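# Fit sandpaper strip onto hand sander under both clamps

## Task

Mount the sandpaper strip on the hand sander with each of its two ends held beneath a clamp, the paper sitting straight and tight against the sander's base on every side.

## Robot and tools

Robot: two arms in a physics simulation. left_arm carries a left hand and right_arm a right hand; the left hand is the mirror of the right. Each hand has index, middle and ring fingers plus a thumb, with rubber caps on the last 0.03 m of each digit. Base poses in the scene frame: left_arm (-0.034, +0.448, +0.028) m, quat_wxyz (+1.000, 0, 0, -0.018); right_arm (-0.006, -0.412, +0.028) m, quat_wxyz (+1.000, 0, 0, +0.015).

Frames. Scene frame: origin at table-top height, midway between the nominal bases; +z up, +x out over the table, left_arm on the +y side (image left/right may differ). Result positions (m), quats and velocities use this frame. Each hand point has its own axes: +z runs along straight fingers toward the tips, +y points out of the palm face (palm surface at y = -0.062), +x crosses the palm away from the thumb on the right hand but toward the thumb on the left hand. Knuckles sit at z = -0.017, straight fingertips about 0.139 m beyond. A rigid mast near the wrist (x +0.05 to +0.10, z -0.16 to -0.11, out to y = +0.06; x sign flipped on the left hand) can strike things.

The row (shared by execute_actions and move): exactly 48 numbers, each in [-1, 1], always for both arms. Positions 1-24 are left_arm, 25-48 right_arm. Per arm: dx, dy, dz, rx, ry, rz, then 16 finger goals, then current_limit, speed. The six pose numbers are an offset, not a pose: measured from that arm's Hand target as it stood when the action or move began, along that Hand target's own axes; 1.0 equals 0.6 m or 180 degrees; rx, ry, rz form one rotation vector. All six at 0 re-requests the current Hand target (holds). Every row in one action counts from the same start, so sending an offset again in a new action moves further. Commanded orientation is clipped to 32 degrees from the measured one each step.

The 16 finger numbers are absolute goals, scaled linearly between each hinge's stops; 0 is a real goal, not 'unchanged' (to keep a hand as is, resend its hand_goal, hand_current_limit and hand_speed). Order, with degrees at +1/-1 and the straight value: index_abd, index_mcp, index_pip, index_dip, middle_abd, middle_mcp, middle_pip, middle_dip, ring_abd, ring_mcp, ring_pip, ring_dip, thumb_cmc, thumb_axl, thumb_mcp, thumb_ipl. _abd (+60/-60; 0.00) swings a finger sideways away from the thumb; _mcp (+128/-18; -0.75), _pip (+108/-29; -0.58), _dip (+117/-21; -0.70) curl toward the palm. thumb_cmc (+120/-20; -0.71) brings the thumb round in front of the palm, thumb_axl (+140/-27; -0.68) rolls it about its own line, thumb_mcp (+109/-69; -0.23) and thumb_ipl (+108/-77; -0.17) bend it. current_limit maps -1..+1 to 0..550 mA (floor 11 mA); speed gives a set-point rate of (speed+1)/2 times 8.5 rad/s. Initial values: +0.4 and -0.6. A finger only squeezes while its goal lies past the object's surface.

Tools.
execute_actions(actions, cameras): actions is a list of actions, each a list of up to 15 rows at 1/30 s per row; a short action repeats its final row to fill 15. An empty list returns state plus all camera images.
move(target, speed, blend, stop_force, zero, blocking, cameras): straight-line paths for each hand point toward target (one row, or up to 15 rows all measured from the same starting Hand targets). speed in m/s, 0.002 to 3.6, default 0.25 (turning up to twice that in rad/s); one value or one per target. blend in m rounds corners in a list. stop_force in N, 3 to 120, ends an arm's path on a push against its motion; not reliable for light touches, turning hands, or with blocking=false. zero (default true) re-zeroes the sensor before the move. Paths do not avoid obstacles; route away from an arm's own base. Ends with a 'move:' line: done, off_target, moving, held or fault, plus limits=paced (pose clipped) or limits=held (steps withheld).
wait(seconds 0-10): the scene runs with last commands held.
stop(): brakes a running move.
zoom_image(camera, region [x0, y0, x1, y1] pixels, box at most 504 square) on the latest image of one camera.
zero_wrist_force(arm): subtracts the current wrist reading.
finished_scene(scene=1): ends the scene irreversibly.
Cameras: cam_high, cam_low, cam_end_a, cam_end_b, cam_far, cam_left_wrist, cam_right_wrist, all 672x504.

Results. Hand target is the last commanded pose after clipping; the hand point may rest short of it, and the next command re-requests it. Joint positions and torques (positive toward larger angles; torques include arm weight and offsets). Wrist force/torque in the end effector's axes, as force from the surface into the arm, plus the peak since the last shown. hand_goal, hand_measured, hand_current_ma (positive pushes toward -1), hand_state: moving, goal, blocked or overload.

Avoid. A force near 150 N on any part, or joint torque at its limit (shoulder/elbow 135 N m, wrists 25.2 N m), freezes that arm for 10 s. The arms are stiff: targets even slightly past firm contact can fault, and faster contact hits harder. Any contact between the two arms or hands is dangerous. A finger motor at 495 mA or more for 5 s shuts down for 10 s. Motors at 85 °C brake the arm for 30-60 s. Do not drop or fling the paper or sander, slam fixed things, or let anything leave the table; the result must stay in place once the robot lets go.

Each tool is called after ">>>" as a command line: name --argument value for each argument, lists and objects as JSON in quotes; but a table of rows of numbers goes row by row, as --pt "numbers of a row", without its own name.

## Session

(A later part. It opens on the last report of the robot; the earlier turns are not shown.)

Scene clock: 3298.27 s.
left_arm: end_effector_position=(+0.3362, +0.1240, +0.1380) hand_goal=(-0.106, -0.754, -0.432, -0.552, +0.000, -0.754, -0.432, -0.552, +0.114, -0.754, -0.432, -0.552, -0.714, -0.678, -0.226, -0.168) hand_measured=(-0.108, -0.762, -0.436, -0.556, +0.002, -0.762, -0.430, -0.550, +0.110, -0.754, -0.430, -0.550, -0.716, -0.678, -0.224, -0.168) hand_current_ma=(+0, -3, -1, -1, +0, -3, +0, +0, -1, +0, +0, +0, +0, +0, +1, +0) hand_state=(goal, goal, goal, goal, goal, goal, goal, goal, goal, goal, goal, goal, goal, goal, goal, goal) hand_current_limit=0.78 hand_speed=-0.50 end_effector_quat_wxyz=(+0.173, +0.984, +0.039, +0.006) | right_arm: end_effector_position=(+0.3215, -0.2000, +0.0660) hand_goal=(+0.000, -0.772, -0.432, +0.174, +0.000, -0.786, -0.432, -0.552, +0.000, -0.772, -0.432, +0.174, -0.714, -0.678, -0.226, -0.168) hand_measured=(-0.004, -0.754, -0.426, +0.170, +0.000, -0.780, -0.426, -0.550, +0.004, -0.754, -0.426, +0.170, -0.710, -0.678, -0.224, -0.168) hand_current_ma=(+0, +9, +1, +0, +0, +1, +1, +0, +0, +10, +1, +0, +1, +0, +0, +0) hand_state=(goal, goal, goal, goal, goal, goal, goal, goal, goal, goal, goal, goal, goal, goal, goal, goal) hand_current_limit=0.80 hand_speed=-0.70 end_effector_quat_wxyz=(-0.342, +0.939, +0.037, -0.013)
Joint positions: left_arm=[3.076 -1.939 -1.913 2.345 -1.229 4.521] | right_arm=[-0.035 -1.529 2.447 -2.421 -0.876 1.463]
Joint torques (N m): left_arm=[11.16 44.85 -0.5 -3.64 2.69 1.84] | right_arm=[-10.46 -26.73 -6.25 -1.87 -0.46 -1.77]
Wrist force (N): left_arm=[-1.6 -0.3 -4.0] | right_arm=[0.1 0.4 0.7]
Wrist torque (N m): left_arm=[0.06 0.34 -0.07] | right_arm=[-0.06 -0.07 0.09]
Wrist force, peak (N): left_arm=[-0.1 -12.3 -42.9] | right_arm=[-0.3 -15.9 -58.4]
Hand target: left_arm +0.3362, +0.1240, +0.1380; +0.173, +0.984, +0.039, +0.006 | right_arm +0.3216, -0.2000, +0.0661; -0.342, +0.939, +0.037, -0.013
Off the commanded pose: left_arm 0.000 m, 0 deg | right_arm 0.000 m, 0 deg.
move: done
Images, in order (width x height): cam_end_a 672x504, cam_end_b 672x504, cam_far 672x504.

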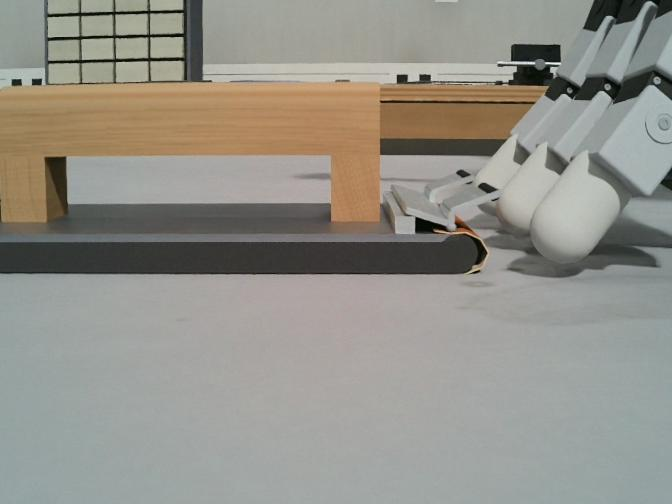

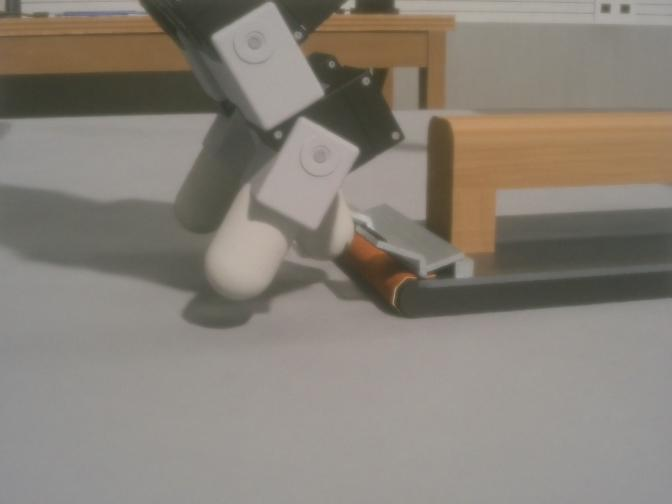

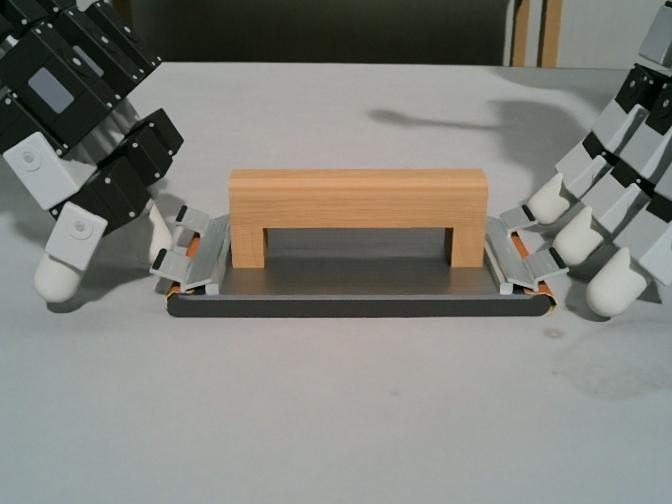

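>>> move --pt "0 -0.0627 -0.0228 0 0 0 0.09 -0.753 -0.431 0.029 0 -0.753 -0.101 -0.256 -0.075 -0.753 -0.431 0.029 -0.714 -0.678 -0.226 -0.168 0.78 -0.6 0 -0.1179 -0.1404 0 0 0 0 -0.771 -0.431 0.174 0 -0.785 -0.431 -0.551 0 -0.771 -0.431 0.174 -0.714 -0.678 -0.226 -0.168 0.7 -0.7" --pt "0 -0.0627 -0.0228 0 0 0 0.09 -0.753 -0.431 0.029 0 -0.753 -0.101 -0.256 -0.075 -0.753 -0.431 0.029 -0.714 -0.678 -0.226 -0.168 0.78 -0.6 0 -0.289 0.0861 0 0 0 0 -0.771 -0.431 0.174 0 -0.785 -0.431 -0.551 0 -0.771 -0.431 0.174 -0.714 -0.678 -0.226 -0.168 0.7 -0.7" --speed 0.15 --blend 0.03 --cameras '["cam_far","cam_end_a","cam_left_wrist","cam_right_wrist"]'

>>> zoom_image --camera "cam_far" --region '[200, 80, 670, 330]'

Scene clock: 3470.20 s.
left_arm: end_effector_position=(+0.3330, +0.1639, +0.1381) hand_goal=(+0.090, -0.754, -0.432, +0.028, +0.000, -0.754, -0.102, -0.256, -0.076, -0.754, -0.432, +0.028, -0.714, -0.678, -0.226, -0.168) hand_measured=(+0.086, -0.762, -0.436, +0.024, +0.002, -0.762, -0.108, -0.260, -0.072, -0.754, -0.430, +0.024, -0.716, -0.678, -0.224, -0.168) hand_current_ma=(+0, -3, -1, -1, +0, -2, -2, -1, +1, +0, +0, -1, +0, +0, +1, +0) hand_state=(goal, goal, goal, goal, goal, goal, goal, goal, goal, goal, goal, goal, goal, goal, goal, goal) hand_current_limit=0.78 hand_speed=-0.60 end_effector_quat_wxyz=(+0.173, +0.984, +0.039, +0.006) | right_arm: end_effector_position=(+0.3085, -0.0346, +0.1380) hand_goal=(+0.000, -0.772, -0.432, +0.174, +0.000, -0.786, -0.432, -0.552, +0.000, -0.772, -0.432, +0.174, -0.714, -0.678, -0.226, -0.168) hand_measured=(-0.004, -0.756, -0.428, +0.170, +0.000, -0.780, -0.426, -0.550, +0.004, -0.754, -0.428, +0.170, -0.710, -0.678, -0.224, -0.168) hand_current_ma=(+0, +8, +1, +0, +0, +1, +1, +0, +0, +9, +1, +0, +1, +0, +0, +0) hand_state=(goal, goal, goal, goal, goal, goal, goal, goal, goal, goal, goal, goal, goal, goal, goal, goal) hand_current_limit=0.70 hand_speed=-0.70 end_effector_quat_wxyz=(-0.342, +0.939, +0.037, -0.013)
Joint positions: left_arm=[3.193 -1.907 -1.974 2.333 -1.224 4.645] | right_arm=[0.385 -1.445 2.205 -2.603 -0.919 2]
Joint torques (N m): left_arm=[12.02 41.96 -0.5 -3.66 2.43 1.96] | right_arm=[9.95 -11.87 -22.61 -4.64 -0.65 1.75]
Wrist force (N): left_arm=[-1.6 -0.2 -3.5] | right_arm=[0.0 0.2 0.7]
Wrist torque (N m): left_arm=[0.02 0.32 -0.05] | right_arm=[-0.09 -0.10 -0.03]
Wrist force, peak (N): left_arm=[-1.7 0.1 -3.9] | right_arm=[-0.3 1.2 1.5]
Hand target: left_arm +0.3330, +0.1639, +0.1381; +0.173, +0.984, +0.039, +0.006 | right_arm +0.3085, -0.0345, +0.1379; -0.342, +0.939, +0.037, -0.013
Off the commanded pose: left_arm 0.000 m, 0 deg | right_arm 0.000 m, 0 deg.
move: done
Images, in order (width x height): cam_end_a 672x504, cam_far 672x504, cam_left_wrist 672x504, cam_right_wrist 672x504.

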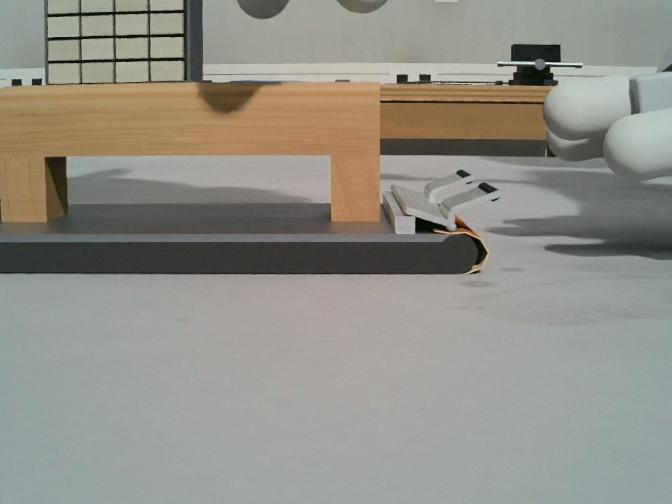

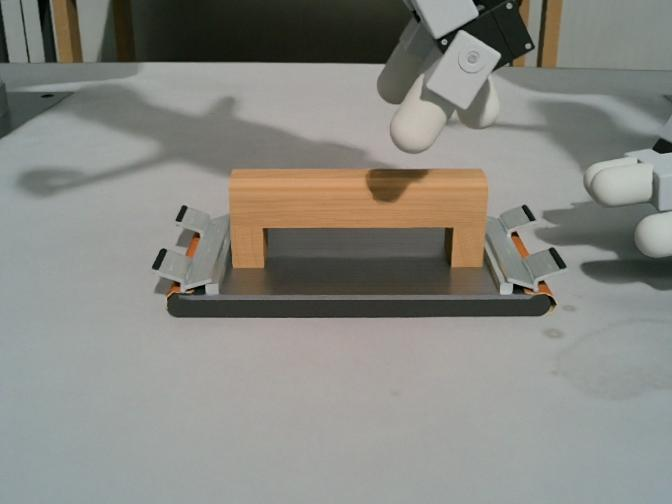

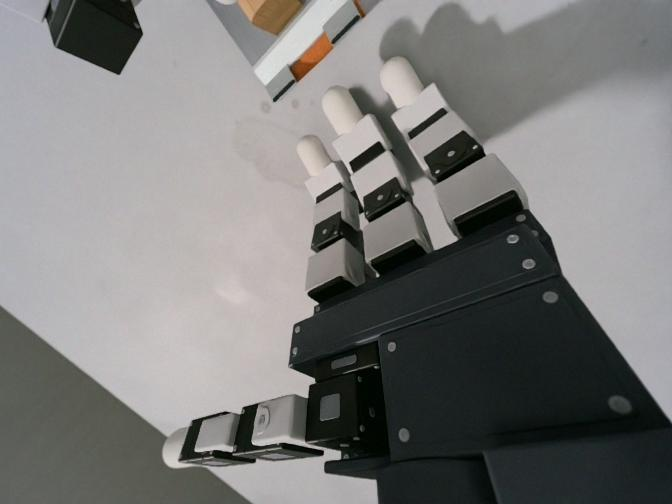

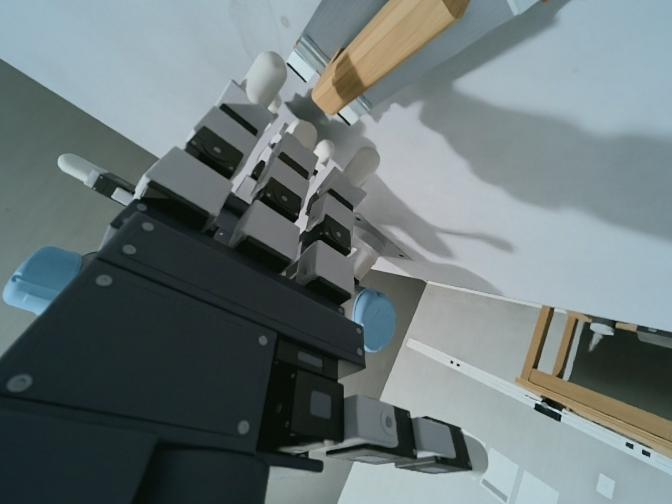

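Scaled by 1.072 from the camera's 672x504 image, which has a finer 960x720 frame.

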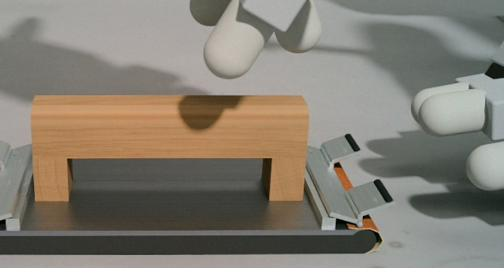

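>>> move --target '[0,0.00142,0.04487,0,0,0,0.09,-0.753,-0.431,0.029,0,-0.753,-0.101,-0.256,-0.075,-0.753,-0.431,0.029,-0.714,-0.678,-0.226,-0.168,0.78,-0.6,0,0.01179,0.01404,0,0,0,0,-0.771,-0.431,0.174,0,-0.785,-0.431,-0.551,0,-0.771,-0.431,0.174,-0.714,-0.678,-0.226,-0.168,0.7,-0.7]' --speed 0.06 --cameras '["cam_far","cam_end_a"]'

>>> zoom_image --camera "cam_end_a" --region '[400, 130, 672, 300]'

>>> zoom_image --camera "cam_far" --region '[340, 80, 672, 330]'

Scene clock: 3477.90 s.
left_arm: end_effector_position=(+0.3338, +0.1540, +0.1131) hand_goal=(+0.090, -0.754, -0.432, +0.028, +0.000, -0.754, -0.102, -0.256, -0.076, -0.754, -0.432, +0.028, -0.714, -0.678, -0.226, -0.168) hand_measured=(+0.086, -0.758, -0.448, +0.024, +0.002, -0.762, -0.108, -0.260, -0.072, -0.754, -0.434, +0.024, -0.716, -0.678, -0.224, -0.168) hand_current_ma=(+0, -1, -9, -1, +0, -2, -2, -1, +1, +0, +0, -1, +0, +0, +1, +0) hand_state=(goal, goal, goal, goal, goal, goal, goal, goal, goal, goal, goal, goal, goal, goal, goal, goal) hand_current_limit=0.78 hand_speed=-0.60 end_effector_quat_wxyz=(+0.173, +0.984, +0.039, +0.006) | right_arm: end_effector_position=(+0.3086, -0.0345, +0.1269) hand_goal=(+0.000, -0.772, -0.432, +0.174, +0.000, -0.786, -0.432, -0.552, +0.000, -0.772, -0.432, +0.174, -0.714, -0.678, -0.226, -0.168) hand_measured=(-0.004, -0.756, -0.428, +0.170, +0.000, -0.780, -0.426, -0.550, +0.004, -0.754, -0.428, +0.170, -0.710, -0.678, -0.224, -0.168) hand_current_ma=(+0, +8, +1, +0, +0, +1, +1, +0, +0, +9, +1, +0, +1, +0, +0, +0) hand_state=(goal, goal, goal, goal, goal, goal, goal, goal, goal, goal, goal, goal, goal, goal, goal, goal) hand_current_limit=0.70 hand_speed=-0.70 end_effector_quat_wxyz=(-0.342, +0.939, +0.037, -0.013)
Joint positions: left_arm=[3.163 -1.959 -1.98 2.401 -1.225 4.613] | right_arm=[0.385 -1.422 2.217 -2.638 -0.919 2]
Joint torques (N m): left_arm=[-8.41 10.9 2.26 0.66 -0.65 -1.85] | right_arm=[4.07 -12.31 -9.08 -4.82 -0.34 1.22]
Wrist force (N): left_arm=[-2.0 3.0 -19.6] | right_arm=[0.1 0.2 0.5]
Wrist torque (N m): left_arm=[1.37 0.34 0.00] | right_arm=[-0.07 -0.11 -0.03]
Wrist force, peak (N): left_arm=[-2.0 3.6 -20.1] | right_arm=[0.7 0.0 0.9]
Hand target: left_arm +0.3338, +0.1540, +0.1130; +0.173, +0.984, +0.039, +0.006 | right_arm +0.3086, -0.0345, +0.1269; -0.342, +0.939, +0.037, -0.013
Off the commanded pose: left_arm 0.000 m, 0 deg | right_arm 0.000 m, 0 deg.
move: done
Images, in order (width x height): cam_end_a 672x504, cam_far 672x504.

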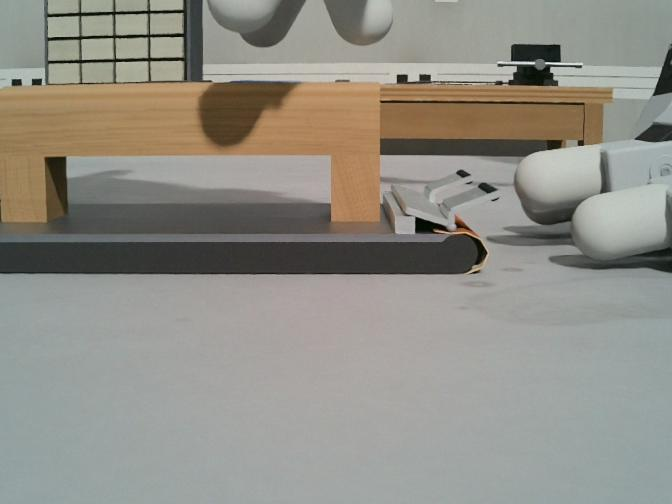

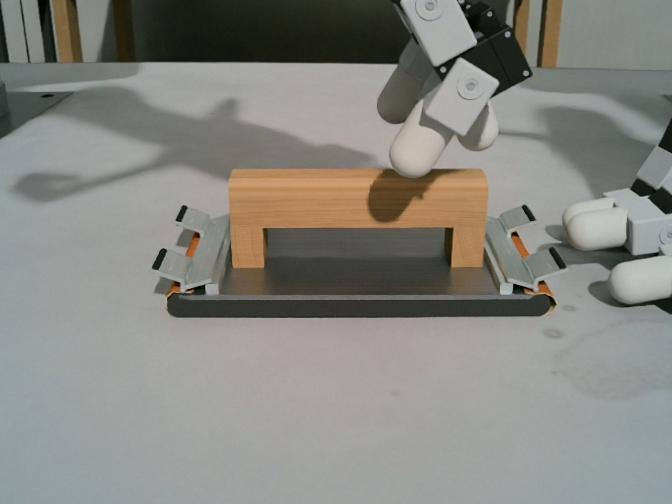

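Scaled by 1.853 from the camera's 672x504 image, which has a finer 960x720 frame.

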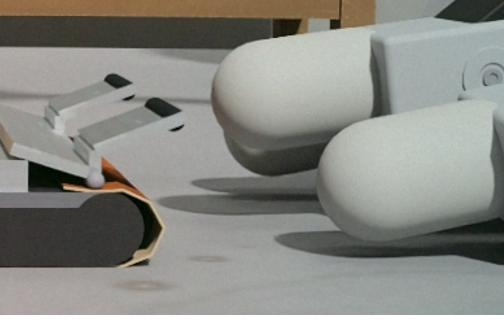

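Scaled by 1.518 from the camera's 672x504 image, which has a finer 960x720 frame.

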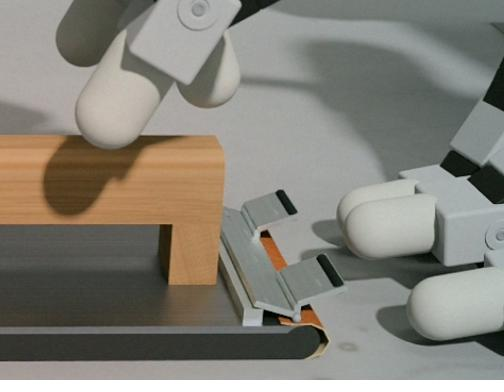

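>>> move --target '[0,0.00228,-0.00627,0,0,0,0.09,-0.753,-0.431,0.029,0,-0.753,-0.101,-0.256,-0.075,-0.753,-0.431,0.029,-0.714,-0.678,-0.226,-0.168,0.78,-0.6,0,0.01608,0.01915,0,0,0,0,-0.771,-0.431,0.174,0,-0.785,-0.431,-0.551,0,-0.771,-0.431,0.174,-0.714,-0.678,-0.226,-0.168,0.7,-0.7]' --speed 0.02 --stop_force 10 --cameras '["cam_far","cam_end_a","cam_right_wrist"]'

>>> zoom_image --camera "cam_far" --region '[340, 80, 672, 330]'

Scene clock: 3492.33 s.
left_arm: end_effector_position=(+0.3338, +0.1540, +0.1134) hand_goal=(+0.090, -0.754, -0.432, +0.028, +0.000, -0.754, -0.102, -0.256, -0.076, -0.754, -0.432, +0.028, -0.714, -0.678, -0.226, -0.168) hand_measured=(+0.088, -0.758, -0.448, +0.024, +0.002, -0.762, -0.108, -0.260, -0.072, -0.754, -0.436, +0.024, -0.716, -0.678, -0.224, -0.168) hand_current_ma=(+0, -1, -10, -1, +0, -2, -2, -1, +1, +0, -1, -1, +0, +0, +1, +0) hand_state=(goal, goal, goal, goal, goal, goal, goal, goal, goal, goal, goal, goal, goal, goal, goal, goal) hand_current_limit=0.78 hand_speed=-0.60 end_effector_quat_wxyz=(+0.173, +0.984, +0.039, +0.006) | right_arm: end_effector_position=(+0.3086, -0.0345, +0.1134) hand_goal=(+0.000, -0.772, -0.432, +0.174, +0.000, -0.786, -0.432, -0.552, +0.000, -0.772, -0.432, +0.174, -0.714, -0.678, -0.226, -0.168) hand_measured=(-0.004, -0.756, -0.428, +0.170, +0.000, -0.794, -0.420, -0.534, +0.004, -0.754, -0.428, +0.170, -0.710, -0.678, -0.224, -0.168) hand_current_ma=(+0, +8, +1, +0, +0, -2, +5, +10, +0, +9, +1, +0, +1, +0, +0, +0) hand_state=(goal, goal, goal, goal, goal, goal, goal, goal, goal, goal, goal, goal, goal, goal, goal, goal) hand_current_limit=0.70 hand_speed=-0.70 end_effector_quat_wxyz=(-0.342, +0.939, +0.037, -0.013)
Joint positions: left_arm=[3.163 -1.958 -1.98 2.4 -1.225 4.613] | right_arm=[0.385 -1.392 2.231 -2.681 -0.919 2]
Joint torques (N m): left_arm=[-5.9 14.53 -1.92 -0.4 1.69 -1.17] | right_arm=[-6.38 -32.03 -21.03 -0.79 0.53 -0.9]
Wrist force (N): left_arm=[-1.9 1.6 -10.6] | right_arm=[0.0 -2.2 -8.1]
Wrist torque (N m): left_arm=[0.63 0.40 0.02] | right_arm=[0.55 0.05 -0.10]
Wrist force, peak (N): left_arm=[-2.1 3.6 -21.7] | right_arm=[-0.2 -2.8 -13.7]
Hand target: left_arm +0.3338, +0.1540, +0.1134; +0.173, +0.984, +0.039, +0.006 (not the last commanded pose) | right_arm +0.3086, -0.0345, +0.1134; -0.342, +0.939, +0.037, -0.013 (not the last commanded pose)
Off the commanded pose: left_arm 0.004 m, 0 deg | right_arm 0.001 m, 0 deg.
move: contact (left_arm, right_arm)
Images, in order (width x height): cam_end_a 672x504, cam_far 672x504, cam_right_wrist 672x504.

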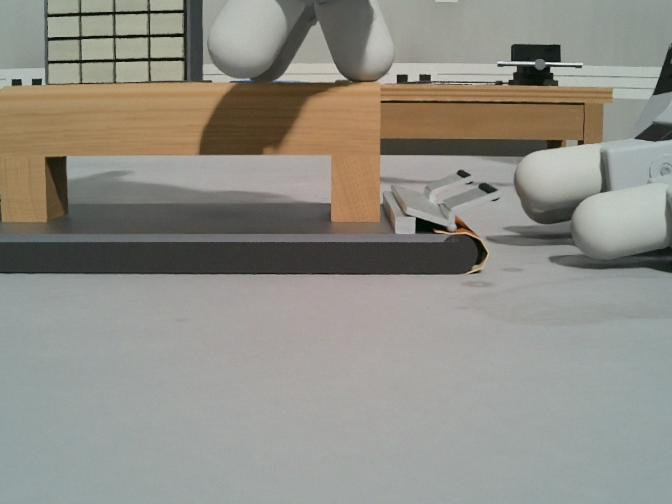

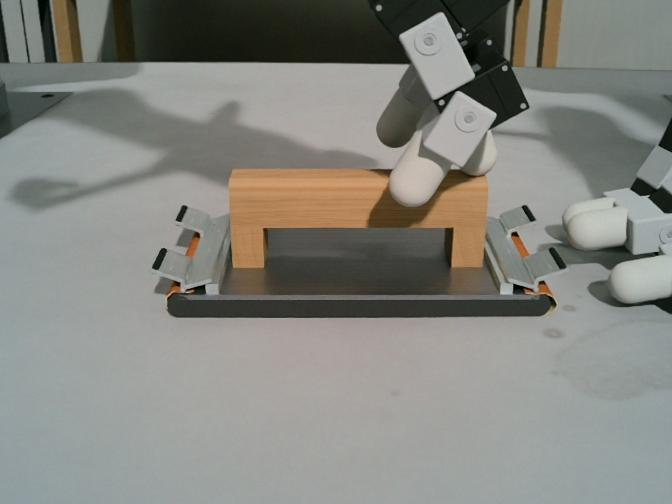

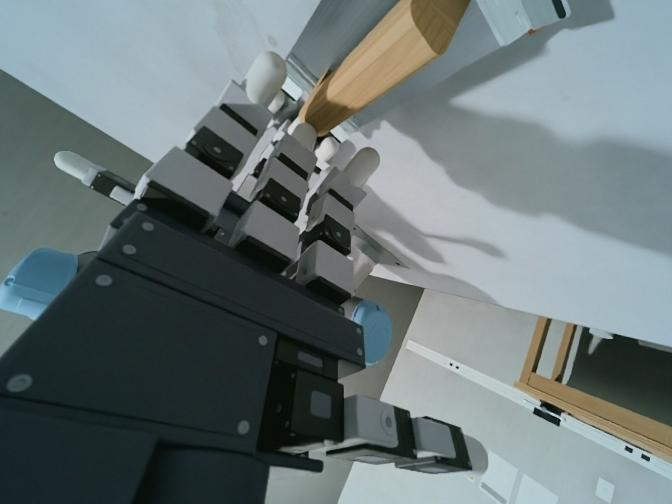

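Scaled by 1.518 from the camera's 672x504 image, which has a finer 960x720 frame.

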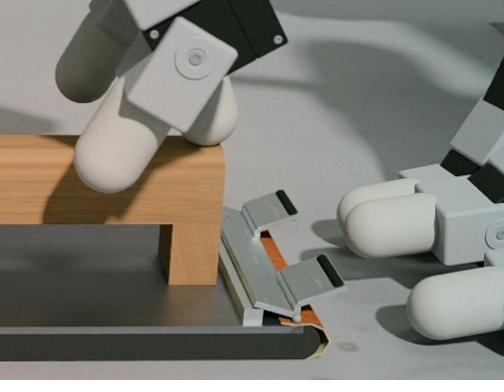

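>>> move --pt "0 0.00228 -0.00627 0 0 0 0.09 -0.753 -0.431 0.029 0 -0.753 -0.101 -0.256 -0.075 -0.753 -0.431 0.029 -0.714 -0.678 -0.226 -0.168 0.78 -0.6 0 0 0 0 0 0 0 -0.771 -0.431 0.174 0 -0.785 -0.431 -0.551 0 -0.771 -0.431 0.174 -0.714 -0.678 -0.226 -0.168 0.7 -0.7" --pt "0 0.03361 0.00513 0 0 0 0.09 -0.753 -0.431 0.029 0 -0.753 -0.101 -0.256 -0.075 -0.753 -0.431 0.029 -0.714 -0.678 -0.226 -0.168 0.78 -0.6 0 0 0 0 0 0 0 -0.771 -0.431 0.174 0 -0.785 -0.431 -0.551 0 -0.771 -0.431 0.174 -0.714 -0.678 -0.226 -0.168 0.7 -0.7" --speed 0.04 --cameras '["cam_far","cam_end_a","cam_left_wrist"]'

>>> zoom_image --camera "cam_end_a" --region '[400, 130, 672, 300]'

>>> zoom_image --camera "cam_far" --region '[440, 170, 640, 330]'

>>> zoom_image --camera "cam_left_wrist" --region '[220, 0, 460, 180]'

Scene clock: 3500.83 s.
left_arm: end_effector_position=(+0.3353, +0.1341, +0.1174) hand_goal=(+0.090, -0.754, -0.432, +0.028, +0.000, -0.754, -0.102, -0.256, -0.076, -0.754, -0.432, +0.028, -0.714, -0.678, -0.226, -0.168) hand_measured=(+0.086, -0.758, -0.436, +0.024, +0.002, -0.762, -0.108, -0.260, -0.072, -0.754, -0.436, +0.024, -0.716, -0.678, -0.224, -0.168) hand_current_ma=(+0, -1, -1, -1, +0, -2, -2, -1, +1, +0, -1, -1, +0, +0, +1, +0) hand_state=(goal, goal, goal, goal, goal, goal, goal, goal, goal, goal, goal, goal, goal, goal, goal, goal) hand_current_limit=0.78 hand_speed=-0.60 end_effector_quat_wxyz=(+0.173, +0.984, +0.039, +0.006) | right_arm: end_effector_position=(+0.3086, -0.0345, +0.1134) hand_goal=(+0.000, -0.772, -0.432, +0.174, +0.000, -0.786, -0.432, -0.552, +0.000, -0.772, -0.432, +0.174, -0.714, -0.678, -0.226, -0.168) hand_measured=(-0.004, -0.756, -0.428, +0.170, +0.000, -0.794, -0.420, -0.534, +0.004, -0.754, -0.428, +0.170, -0.710, -0.678, -0.224, -0.168) hand_current_ma=(+0, +8, +1, +0, +0, -2, +5, +10, +0, +9, +1, +0, +1, +0, +0, +0) hand_state=(goal, goal, goal, goal, goal, goal, goal, goal, goal, goal, goal, goal, goal, goal, goal, goal) hand_current_limit=0.70 hand_speed=-0.70 end_effector_quat_wxyz=(-0.342, +0.939, +0.037, -0.013)
Joint positions: left_arm=[3.105 -1.965 -1.947 2.395 -1.227 4.551] | right_arm=[0.385 -1.392 2.231 -2.681 -0.919 2]
Joint torques (N m): left_arm=[-10.81 18.58 24.9 -0.43 -0.43 -1.26] | right_arm=[0.07 -30.89 -20.84 -0.73 0.43 -1.15]
Wrist force (N): left_arm=[-1.6 0.2 -3.8] | right_arm=[-0.1 -1.3 -7.1]
Wrist torque (N m): left_arm=[0.13 0.32 0.03] | right_arm=[0.59 0.05 -0.10]
Wrist force, peak (N): left_arm=[-2.0 1.4 -10.8] | right_arm=[-0.1 -1.9 -8.3]
Hand target: left_arm +0.3353, +0.1340, +0.1174; +0.173, +0.984, +0.039, +0.006 | right_arm +0.3086, -0.0345, +0.1134; -0.342, +0.939, +0.037, -0.013
Off the commanded pose: left_arm 0.000 m, 0 deg | right_arm 0.000 m, 0 deg.
move: done
Images, in order (width x height): cam_end_a 672x504, cam_far 672x504, cam_left_wrist 672x504.

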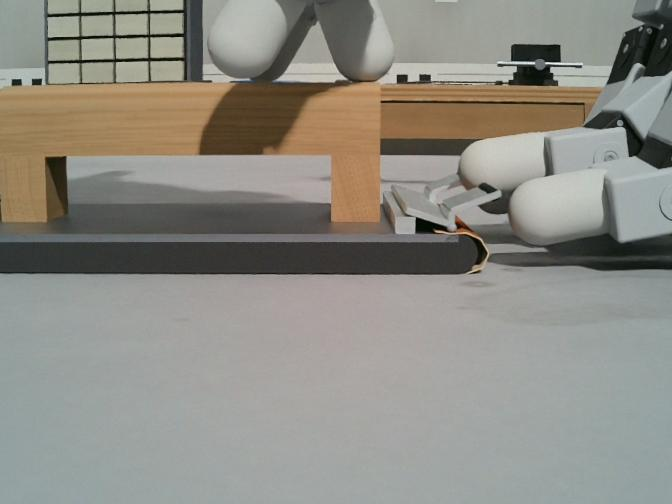

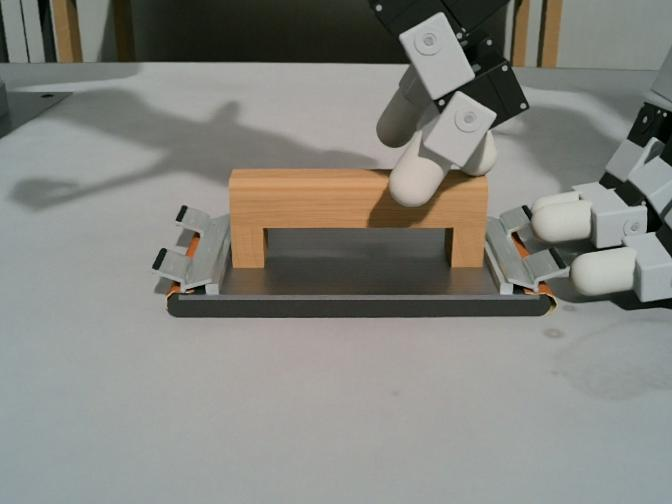

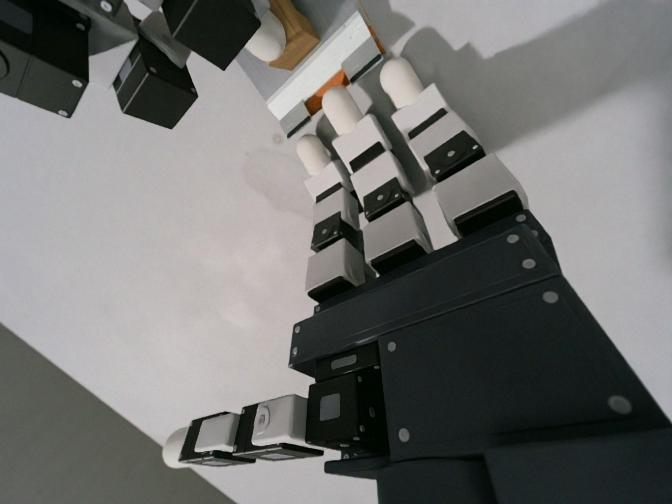

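Scaled by 1.853 from the camera's 672x504 image, which has a finer 960x720 frame.

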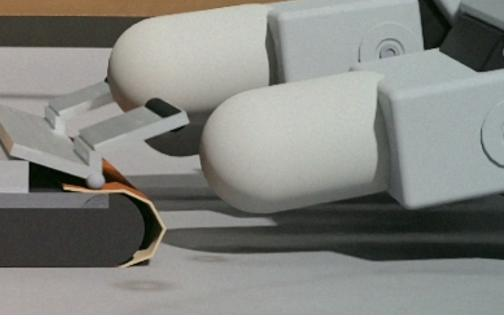

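Scaled by 2.520 from the camera's 672x504 image, which has a finer 960x720 frame.

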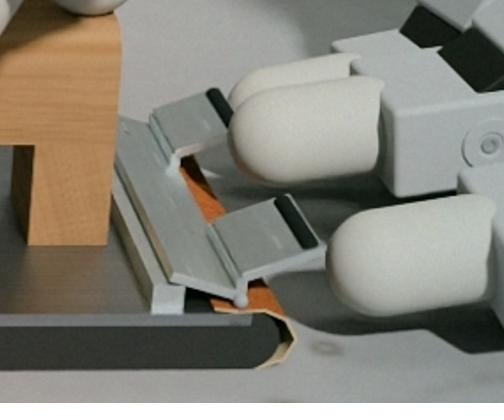

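Scaled by 2.100 from the camera's 672x504 image, which has a finer 960x720 frame.

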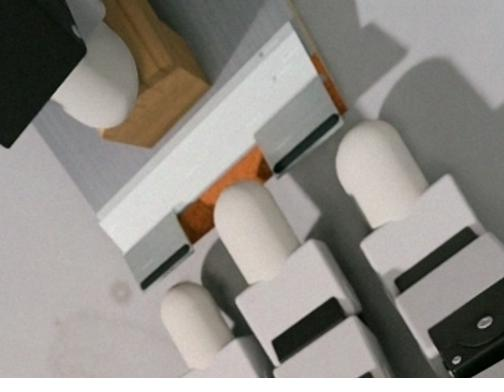

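>>> move --target '[0,-0.01663,-0.01279,0,0,0,0.09,-0.753,-0.431,-0.145,0,-0.753,-0.209,-0.341,-0.075,-0.753,-0.431,-0.145,-0.714,-0.678,-0.226,-0.168,0.78,-0.6,0,0,0,0,0,0,0,-0.771,-0.431,0.174,0,-0.785,-0.431,-0.551,0,-0.771,-0.431,0.174,-0.714,-0.678,-0.226,-0.168,0.7,-0.7]' --speed 0.03 --cameras '["cam_far","cam_end_a"]'

>>> zoom_image --camera "cam_end_a" --region '[400, 130, 672, 300]'

>>> zoom_image --camera "cam_far" --region '[440, 170, 640, 330]'

Scene clock: 3520.63 s.
left_arm: end_effector_position=(+0.3344, +0.1459, +0.1212) hand_goal=(+0.090, -0.754, -0.432, -0.146, +0.000, -0.754, -0.210, -0.342, -0.076, -0.754, -0.432, -0.146, -0.714, -0.678, -0.226, -0.168) hand_measured=(+0.086, -0.758, -0.436, -0.144, +0.002, -0.760, -0.208, -0.340, -0.072, -0.754, -0.436, -0.144, -0.716, -0.678, -0.224, -0.168) hand_current_ma=(+0, -1, -1, +0, +0, -2, +0, +0, +1, +0, -1, +0, +0, +0, +1, +0) hand_state=(goal, goal, goal, goal, goal, goal, goal, goal, goal, goal, goal, goal, goal, goal, goal, goal) hand_current_limit=0.78 hand_speed=-0.60 end_effector_quat_wxyz=(+0.173, +0.984, +0.039, +0.006) | right_arm: end_effector_position=(+0.3086, -0.0345, +0.1134) hand_goal=(+0.000, -0.772, -0.432, +0.174, +0.000, -0.786, -0.432, -0.552, +0.000, -0.772, -0.432, +0.174, -0.714, -0.678, -0.226, -0.168) hand_measured=(-0.004, -0.756, -0.428, +0.170, +0.000, -0.794, -0.420, -0.534, +0.004, -0.754, -0.428, +0.170, -0.710, -0.678, -0.224, -0.168) hand_current_ma=(+0, +8, +1, +0, +0, -2, +5, +10, +0, +9, +1, +0, +1, +0, +0, +0) hand_state=(goal, goal, goal, goal, goal, goal, goal, goal, goal, goal, goal, goal, goal, goal, goal, goal) hand_current_limit=0.70 hand_speed=-0.70 end_effector_quat_wxyz=(-0.342, +0.939, +0.037, -0.013)
Joint positions: left_arm=[3.139 -1.95 -1.962 2.383 -1.226 4.588] | right_arm=[0.385 -1.392 2.231 -2.681 -0.919 2]
Joint torques (N m): left_arm=[10.16 45.63 -1.14 -3.71 2.36 1.75] | right_arm=[7.73 -31.93 -21.35 -0.79 0.39 -0.63]
Wrist force (N): left_arm=[-1.5 0.1 -3.3] | right_arm=[-0.1 -1.8 -7.4]
Wrist torque (N m): left_arm=[0.05 0.32 -0.06] | right_arm=[0.56 0.05 -0.10]
Wrist force, peak (N): left_arm=[-1.5 0.0 -4.0] | right_arm=[-0.1 -2.0 -8.2]
Hand target: left_arm +0.3344, +0.1460, +0.1212; +0.173, +0.984, +0.039, +0.006 | right_arm +0.3086, -0.0345, +0.1134; -0.342, +0.939, +0.037, -0.013
Off the commanded pose: left_arm 0.000 m, 0 deg | right_arm 0.000 m, 0 deg.
move: done
Images, in order (width x height): cam_end_a 672x504, cam_far 672x504.

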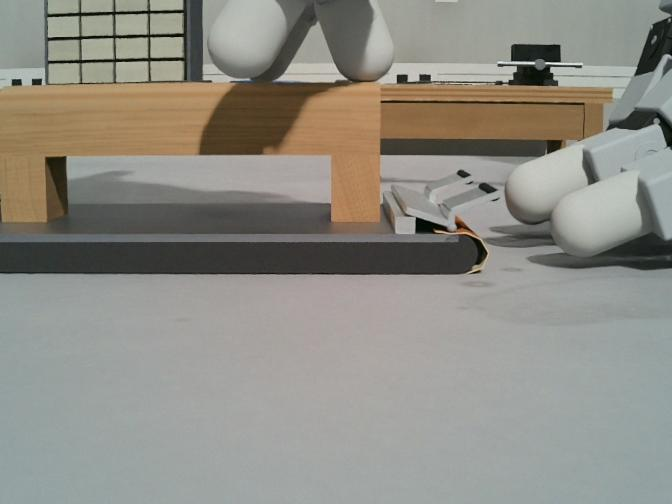

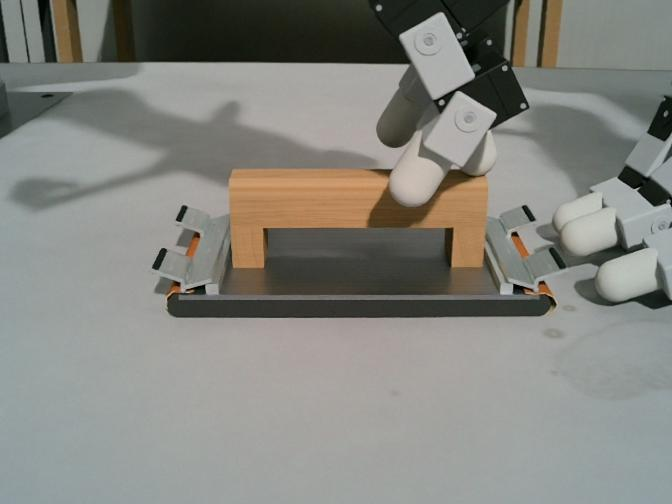

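Scaled by 1.853 from the camera's 672x504 image, which has a finer 960x720 frame.

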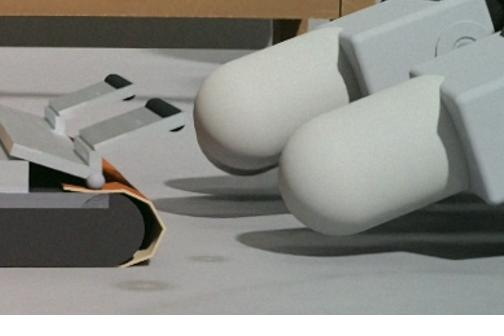

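Scaled by 2.520 from the camera's 672x504 image, which has a finer 960x720 frame.

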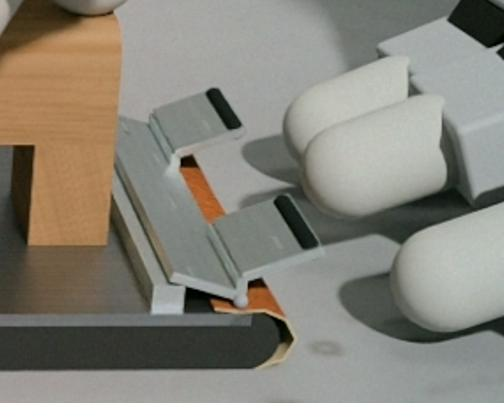

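>>> move --target '[0,0.02393,0.01225,0,0,0,0.09,-0.753,-0.431,-0.145,0,-0.753,-0.209,-0.341,-0.075,-0.753,-0.431,-0.145,-0.714,-0.678,-0.226,-0.168,0.78,-0.6,0,0,0,0,0,0,0,-0.771,-0.431,0.174,0,-0.785,-0.431,-0.551,0,-0.771,-0.431,0.174,-0.714,-0.678,-0.226,-0.168,0.7,-0.7]' --speed 0.03 --cameras '["cam_far","cam_end_a"]'

>>> zoom_image --camera "cam_end_a" --region '[400, 130, 672, 300]'

>>> zoom_image --camera "cam_far" --region '[440, 170, 640, 330]'

Scene clock: 3528.63 s.
left_arm: end_effector_position=(+0.3357, +0.1301, +0.1192) hand_goal=(+0.090, -0.754, -0.432, -0.146, +0.000, -0.754, -0.210, -0.342, -0.076, -0.754, -0.432, -0.146, -0.714, -0.678, -0.226, -0.168) hand_measured=(+0.086, -0.758, -0.436, -0.144, +0.002, -0.760, -0.210, -0.340, -0.072, -0.754, -0.436, -0.144, -0.716, -0.678, -0.224, -0.168) hand_current_ma=(+0, -1, -1, +0, +0, -2, +0, +0, +0, +0, -1, +0, +0, +0, +1, +0) hand_state=(goal, goal, goal, goal, goal, goal, goal, goal, goal, goal, goal, goal, goal, goal, goal, goal) hand_current_limit=0.78 hand_speed=-0.60 end_effector_quat_wxyz=(+0.173, +0.984, +0.039, +0.006) | right_arm: end_effector_position=(+0.3086, -0.0345, +0.1134) hand_goal=(+0.000, -0.772, -0.432, +0.174, +0.000, -0.786, -0.432, -0.552, +0.000, -0.772, -0.432, +0.174, -0.714, -0.678, -0.226, -0.168) hand_measured=(-0.004, -0.756, -0.428, +0.170, +0.000, -0.794, -0.420, -0.534, +0.004, -0.754, -0.428, +0.170, -0.710, -0.678, -0.224, -0.168) hand_current_ma=(+0, +8, +1, +0, +0, -2, +5, +10, +0, +9, +1, +0, +1, +0, +0, +0) hand_state=(goal, goal, goal, goal, goal, goal, goal, goal, goal, goal, goal, goal, goal, goal, goal, goal) hand_current_limit=0.70 hand_speed=-0.70 end_effector_quat_wxyz=(-0.342, +0.939, +0.037, -0.013)
Joint positions: left_arm=[3.093 -1.965 -1.939 2.391 -1.228 4.539] | right_arm=[0.385 -1.392 2.231 -2.681 -0.919 2]
Joint torques (N m): left_arm=[-8.56 17.82 25.33 -0.65 -0.3 -1.67] | right_arm=[8.14 -31.53 -19.51 -0.99 0.18 -0.83]
Wrist force (N): left_arm=[-1.8 -0.2 -3.5] | right_arm=[-0.2 -1.4 -6.8]
Wrist torque (N m): left_arm=[0.05 0.36 0.02] | right_arm=[0.56 0.06 -0.10]
Wrist force, peak (N): left_arm=[-1.8 0.1 -4.0] | right_arm=[0.0 -2.0 -8.1]
Hand target: left_arm +0.3357, +0.1300, +0.1192; +0.173, +0.984, +0.039, +0.006 | right_arm +0.3086, -0.0345, +0.1134; -0.342, +0.939, +0.037, -0.013
Off the commanded pose: left_arm 0.000 m, 0 deg | right_arm 0.000 m, 0 deg.
move: done
Images, in order (width x height): cam_end_a 672x504, cam_far 672x504.

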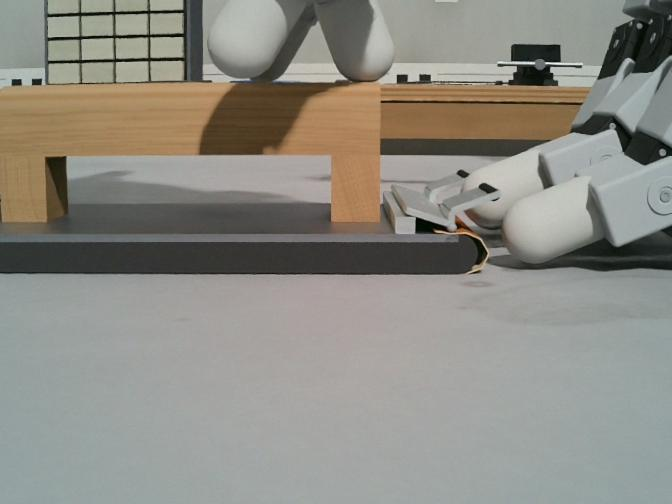

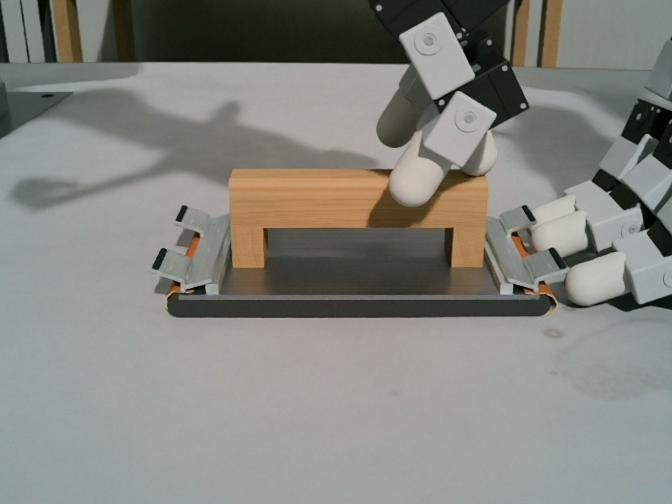

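Scaled by 1.853 from the camera's 672x504 image, which has a finer 960x720 frame.

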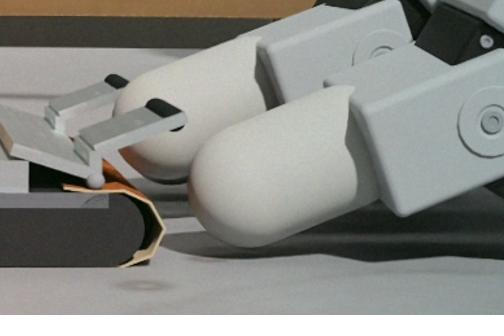

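Scaled by 2.520 from the camera's 672x504 image, which has a finer 960x720 frame.

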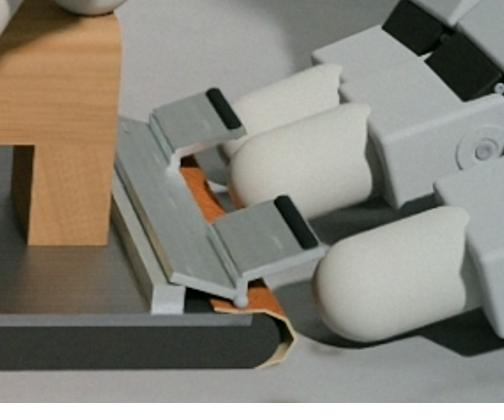

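>>> move --target '[0,0.00783,0.00285,0,0,0,0.09,-0.753,-0.431,-0.145,0,-0.753,-0.209,-0.341,-0.075,-0.753,-0.431,-0.145,-0.714,-0.678,-0.226,-0.168,0.78,-0.6,0,0.0016,0.0019,0,0,0,0,-0.771,-0.431,0.174,0,-0.785,-0.431,-0.551,0,-0.771,-0.431,0.174,-0.714,-0.678,-0.226,-0.168,0.7,-0.7]' --speed 0.01 --cameras '["cam_far","cam_end_a","cam_left_wrist"]'

>>> zoom_image --camera "cam_end_a" --region '[400, 130, 672, 300]'

>>> zoom_image --camera "cam_far" --region '[440, 170, 640, 330]'

>>> zoom_image --camera "cam_left_wrist" --region '[220, 0, 460, 180]'

Scene clock: 3534.87 s.
left_arm: end_effector_position=(+0.3361, +0.1251, +0.1192) hand_goal=(+0.090, -0.754, -0.432, -0.146, +0.000, -0.754, -0.210, -0.342, -0.076, -0.754, -0.432, -0.146, -0.714, -0.678, -0.226, -0.168) hand_measured=(+0.086, -0.758, -0.436, -0.144, +0.002, -0.766, -0.212, -0.340, -0.072, -0.754, -0.436, -0.144, -0.716, -0.678, -0.224, -0.168) hand_current_ma=(+0, -1, -1, +0, +0, -6, +0, +0, +0, +0, -1, +0, +0, +0, +1, +0) hand_state=(goal, goal, goal, goal, goal, goal, goal, goal, goal, goal, goal, goal, goal, goal, goal, goal) hand_current_limit=0.78 hand_speed=-0.60 end_effector_quat_wxyz=(+0.173, +0.984, +0.039, +0.006) | right_arm: end_effector_position=(+0.3086, -0.0345, +0.1119) hand_goal=(+0.000, -0.772, -0.432, +0.174, +0.000, -0.786, -0.432, -0.552, +0.000, -0.772, -0.432, +0.174, -0.714, -0.678, -0.226, -0.168) hand_measured=(-0.004, -0.756, -0.428, +0.170, -0.002, -0.808, -0.408, -0.516, +0.004, -0.754, -0.428, +0.170, -0.710, -0.678, -0.224, -0.168) hand_current_ma=(+0, +8, +1, +0, +0, -15, +15, +30, +0, +9, +1, +0, +1, +0, +0, +0) hand_state=(goal, goal, goal, goal, goal, blocked, blocked, blocked, goal, goal, goal, goal, goal, goal, goal, goal) hand_current_limit=0.70 hand_speed=-0.70 end_effector_quat_wxyz=(-0.342, +0.939, +0.037, -0.013)
Joint positions: left_arm=[3.079 -1.97 -1.931 2.392 -1.229 4.524] | right_arm=[0.385 -1.389 2.232 -2.685 -0.919 2]
Joint torques (N m): left_arm=[-8.63 16.89 24.29 -0.56 -0.05 -1.31] | right_arm=[6.54 -4.29 -2.93 -2.26 0.12 -1.15]
Wrist force (N): left_arm=[-1.7 -1.0 -5.2] | right_arm=[-0.3 -5.2 -21.4]
Wrist torque (N m): left_arm=[0.23 0.31 0.05] | right_arm=[1.67 0.37 -0.19]
Wrist force, peak (N): left_arm=[-1.7 -1.0 -5.2] | right_arm=[-0.3 -5.2 -21.4]
Hand target: left_arm +0.3361, +0.1251, +0.1192; +0.173, +0.984, +0.039, +0.006 | right_arm +0.3086, -0.0345, +0.1119; -0.342, +0.939, +0.037, -0.013
Off the commanded pose: left_arm 0.000 m, 0 deg | right_arm 0.000 m, 0 deg.
move: done
Images, in order (width x height): cam_end_a 672x504, cam_far 672x504, cam_left_wrist 672x504.

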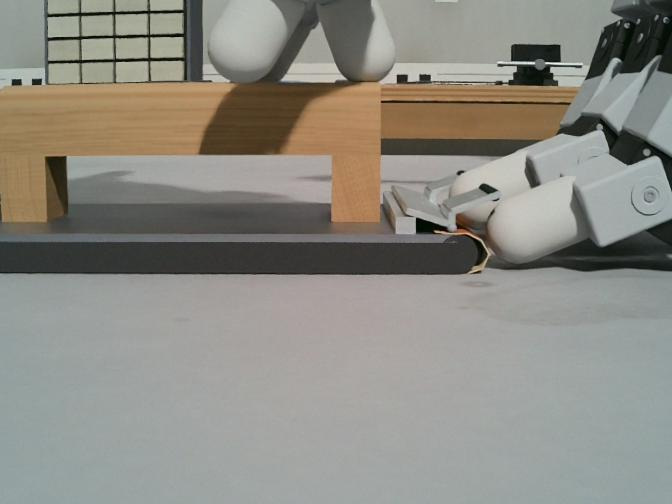

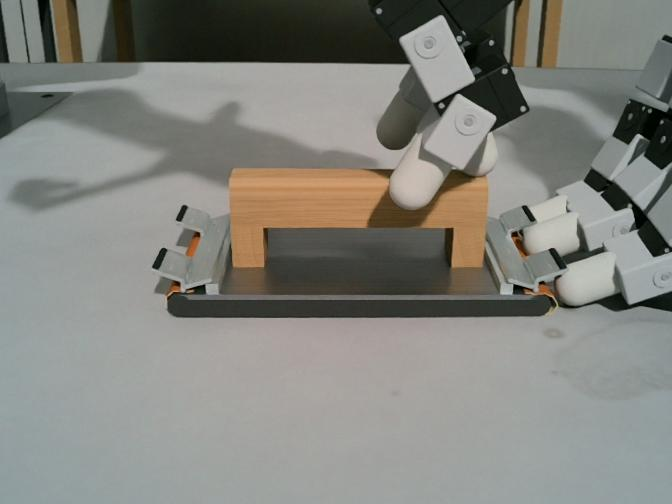

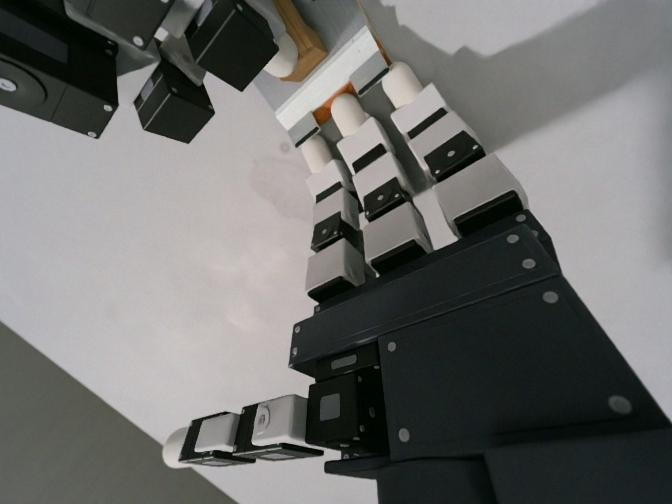

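Scaled by 1.853 from the camera's 672x504 image, which has a finer 960x720 frame.

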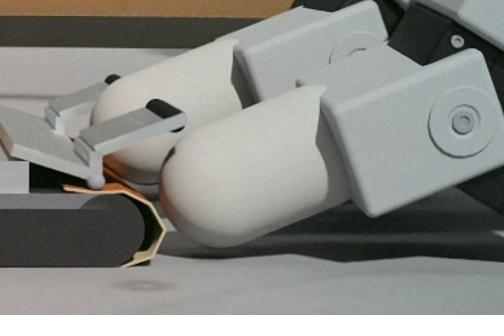

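Scaled by 2.520 from the camera's 672x504 image, which has a finer 960x720 frame.

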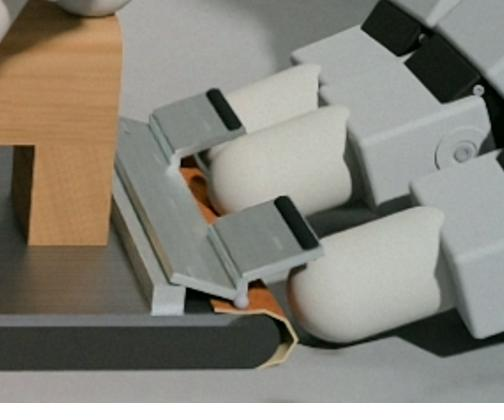

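Scaled by 2.100 from the camera's 672x504 image, which has a finer 960x720 frame.

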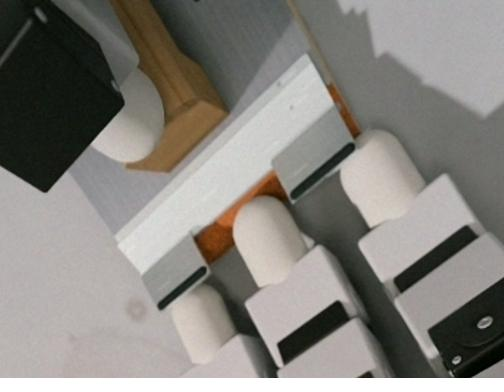

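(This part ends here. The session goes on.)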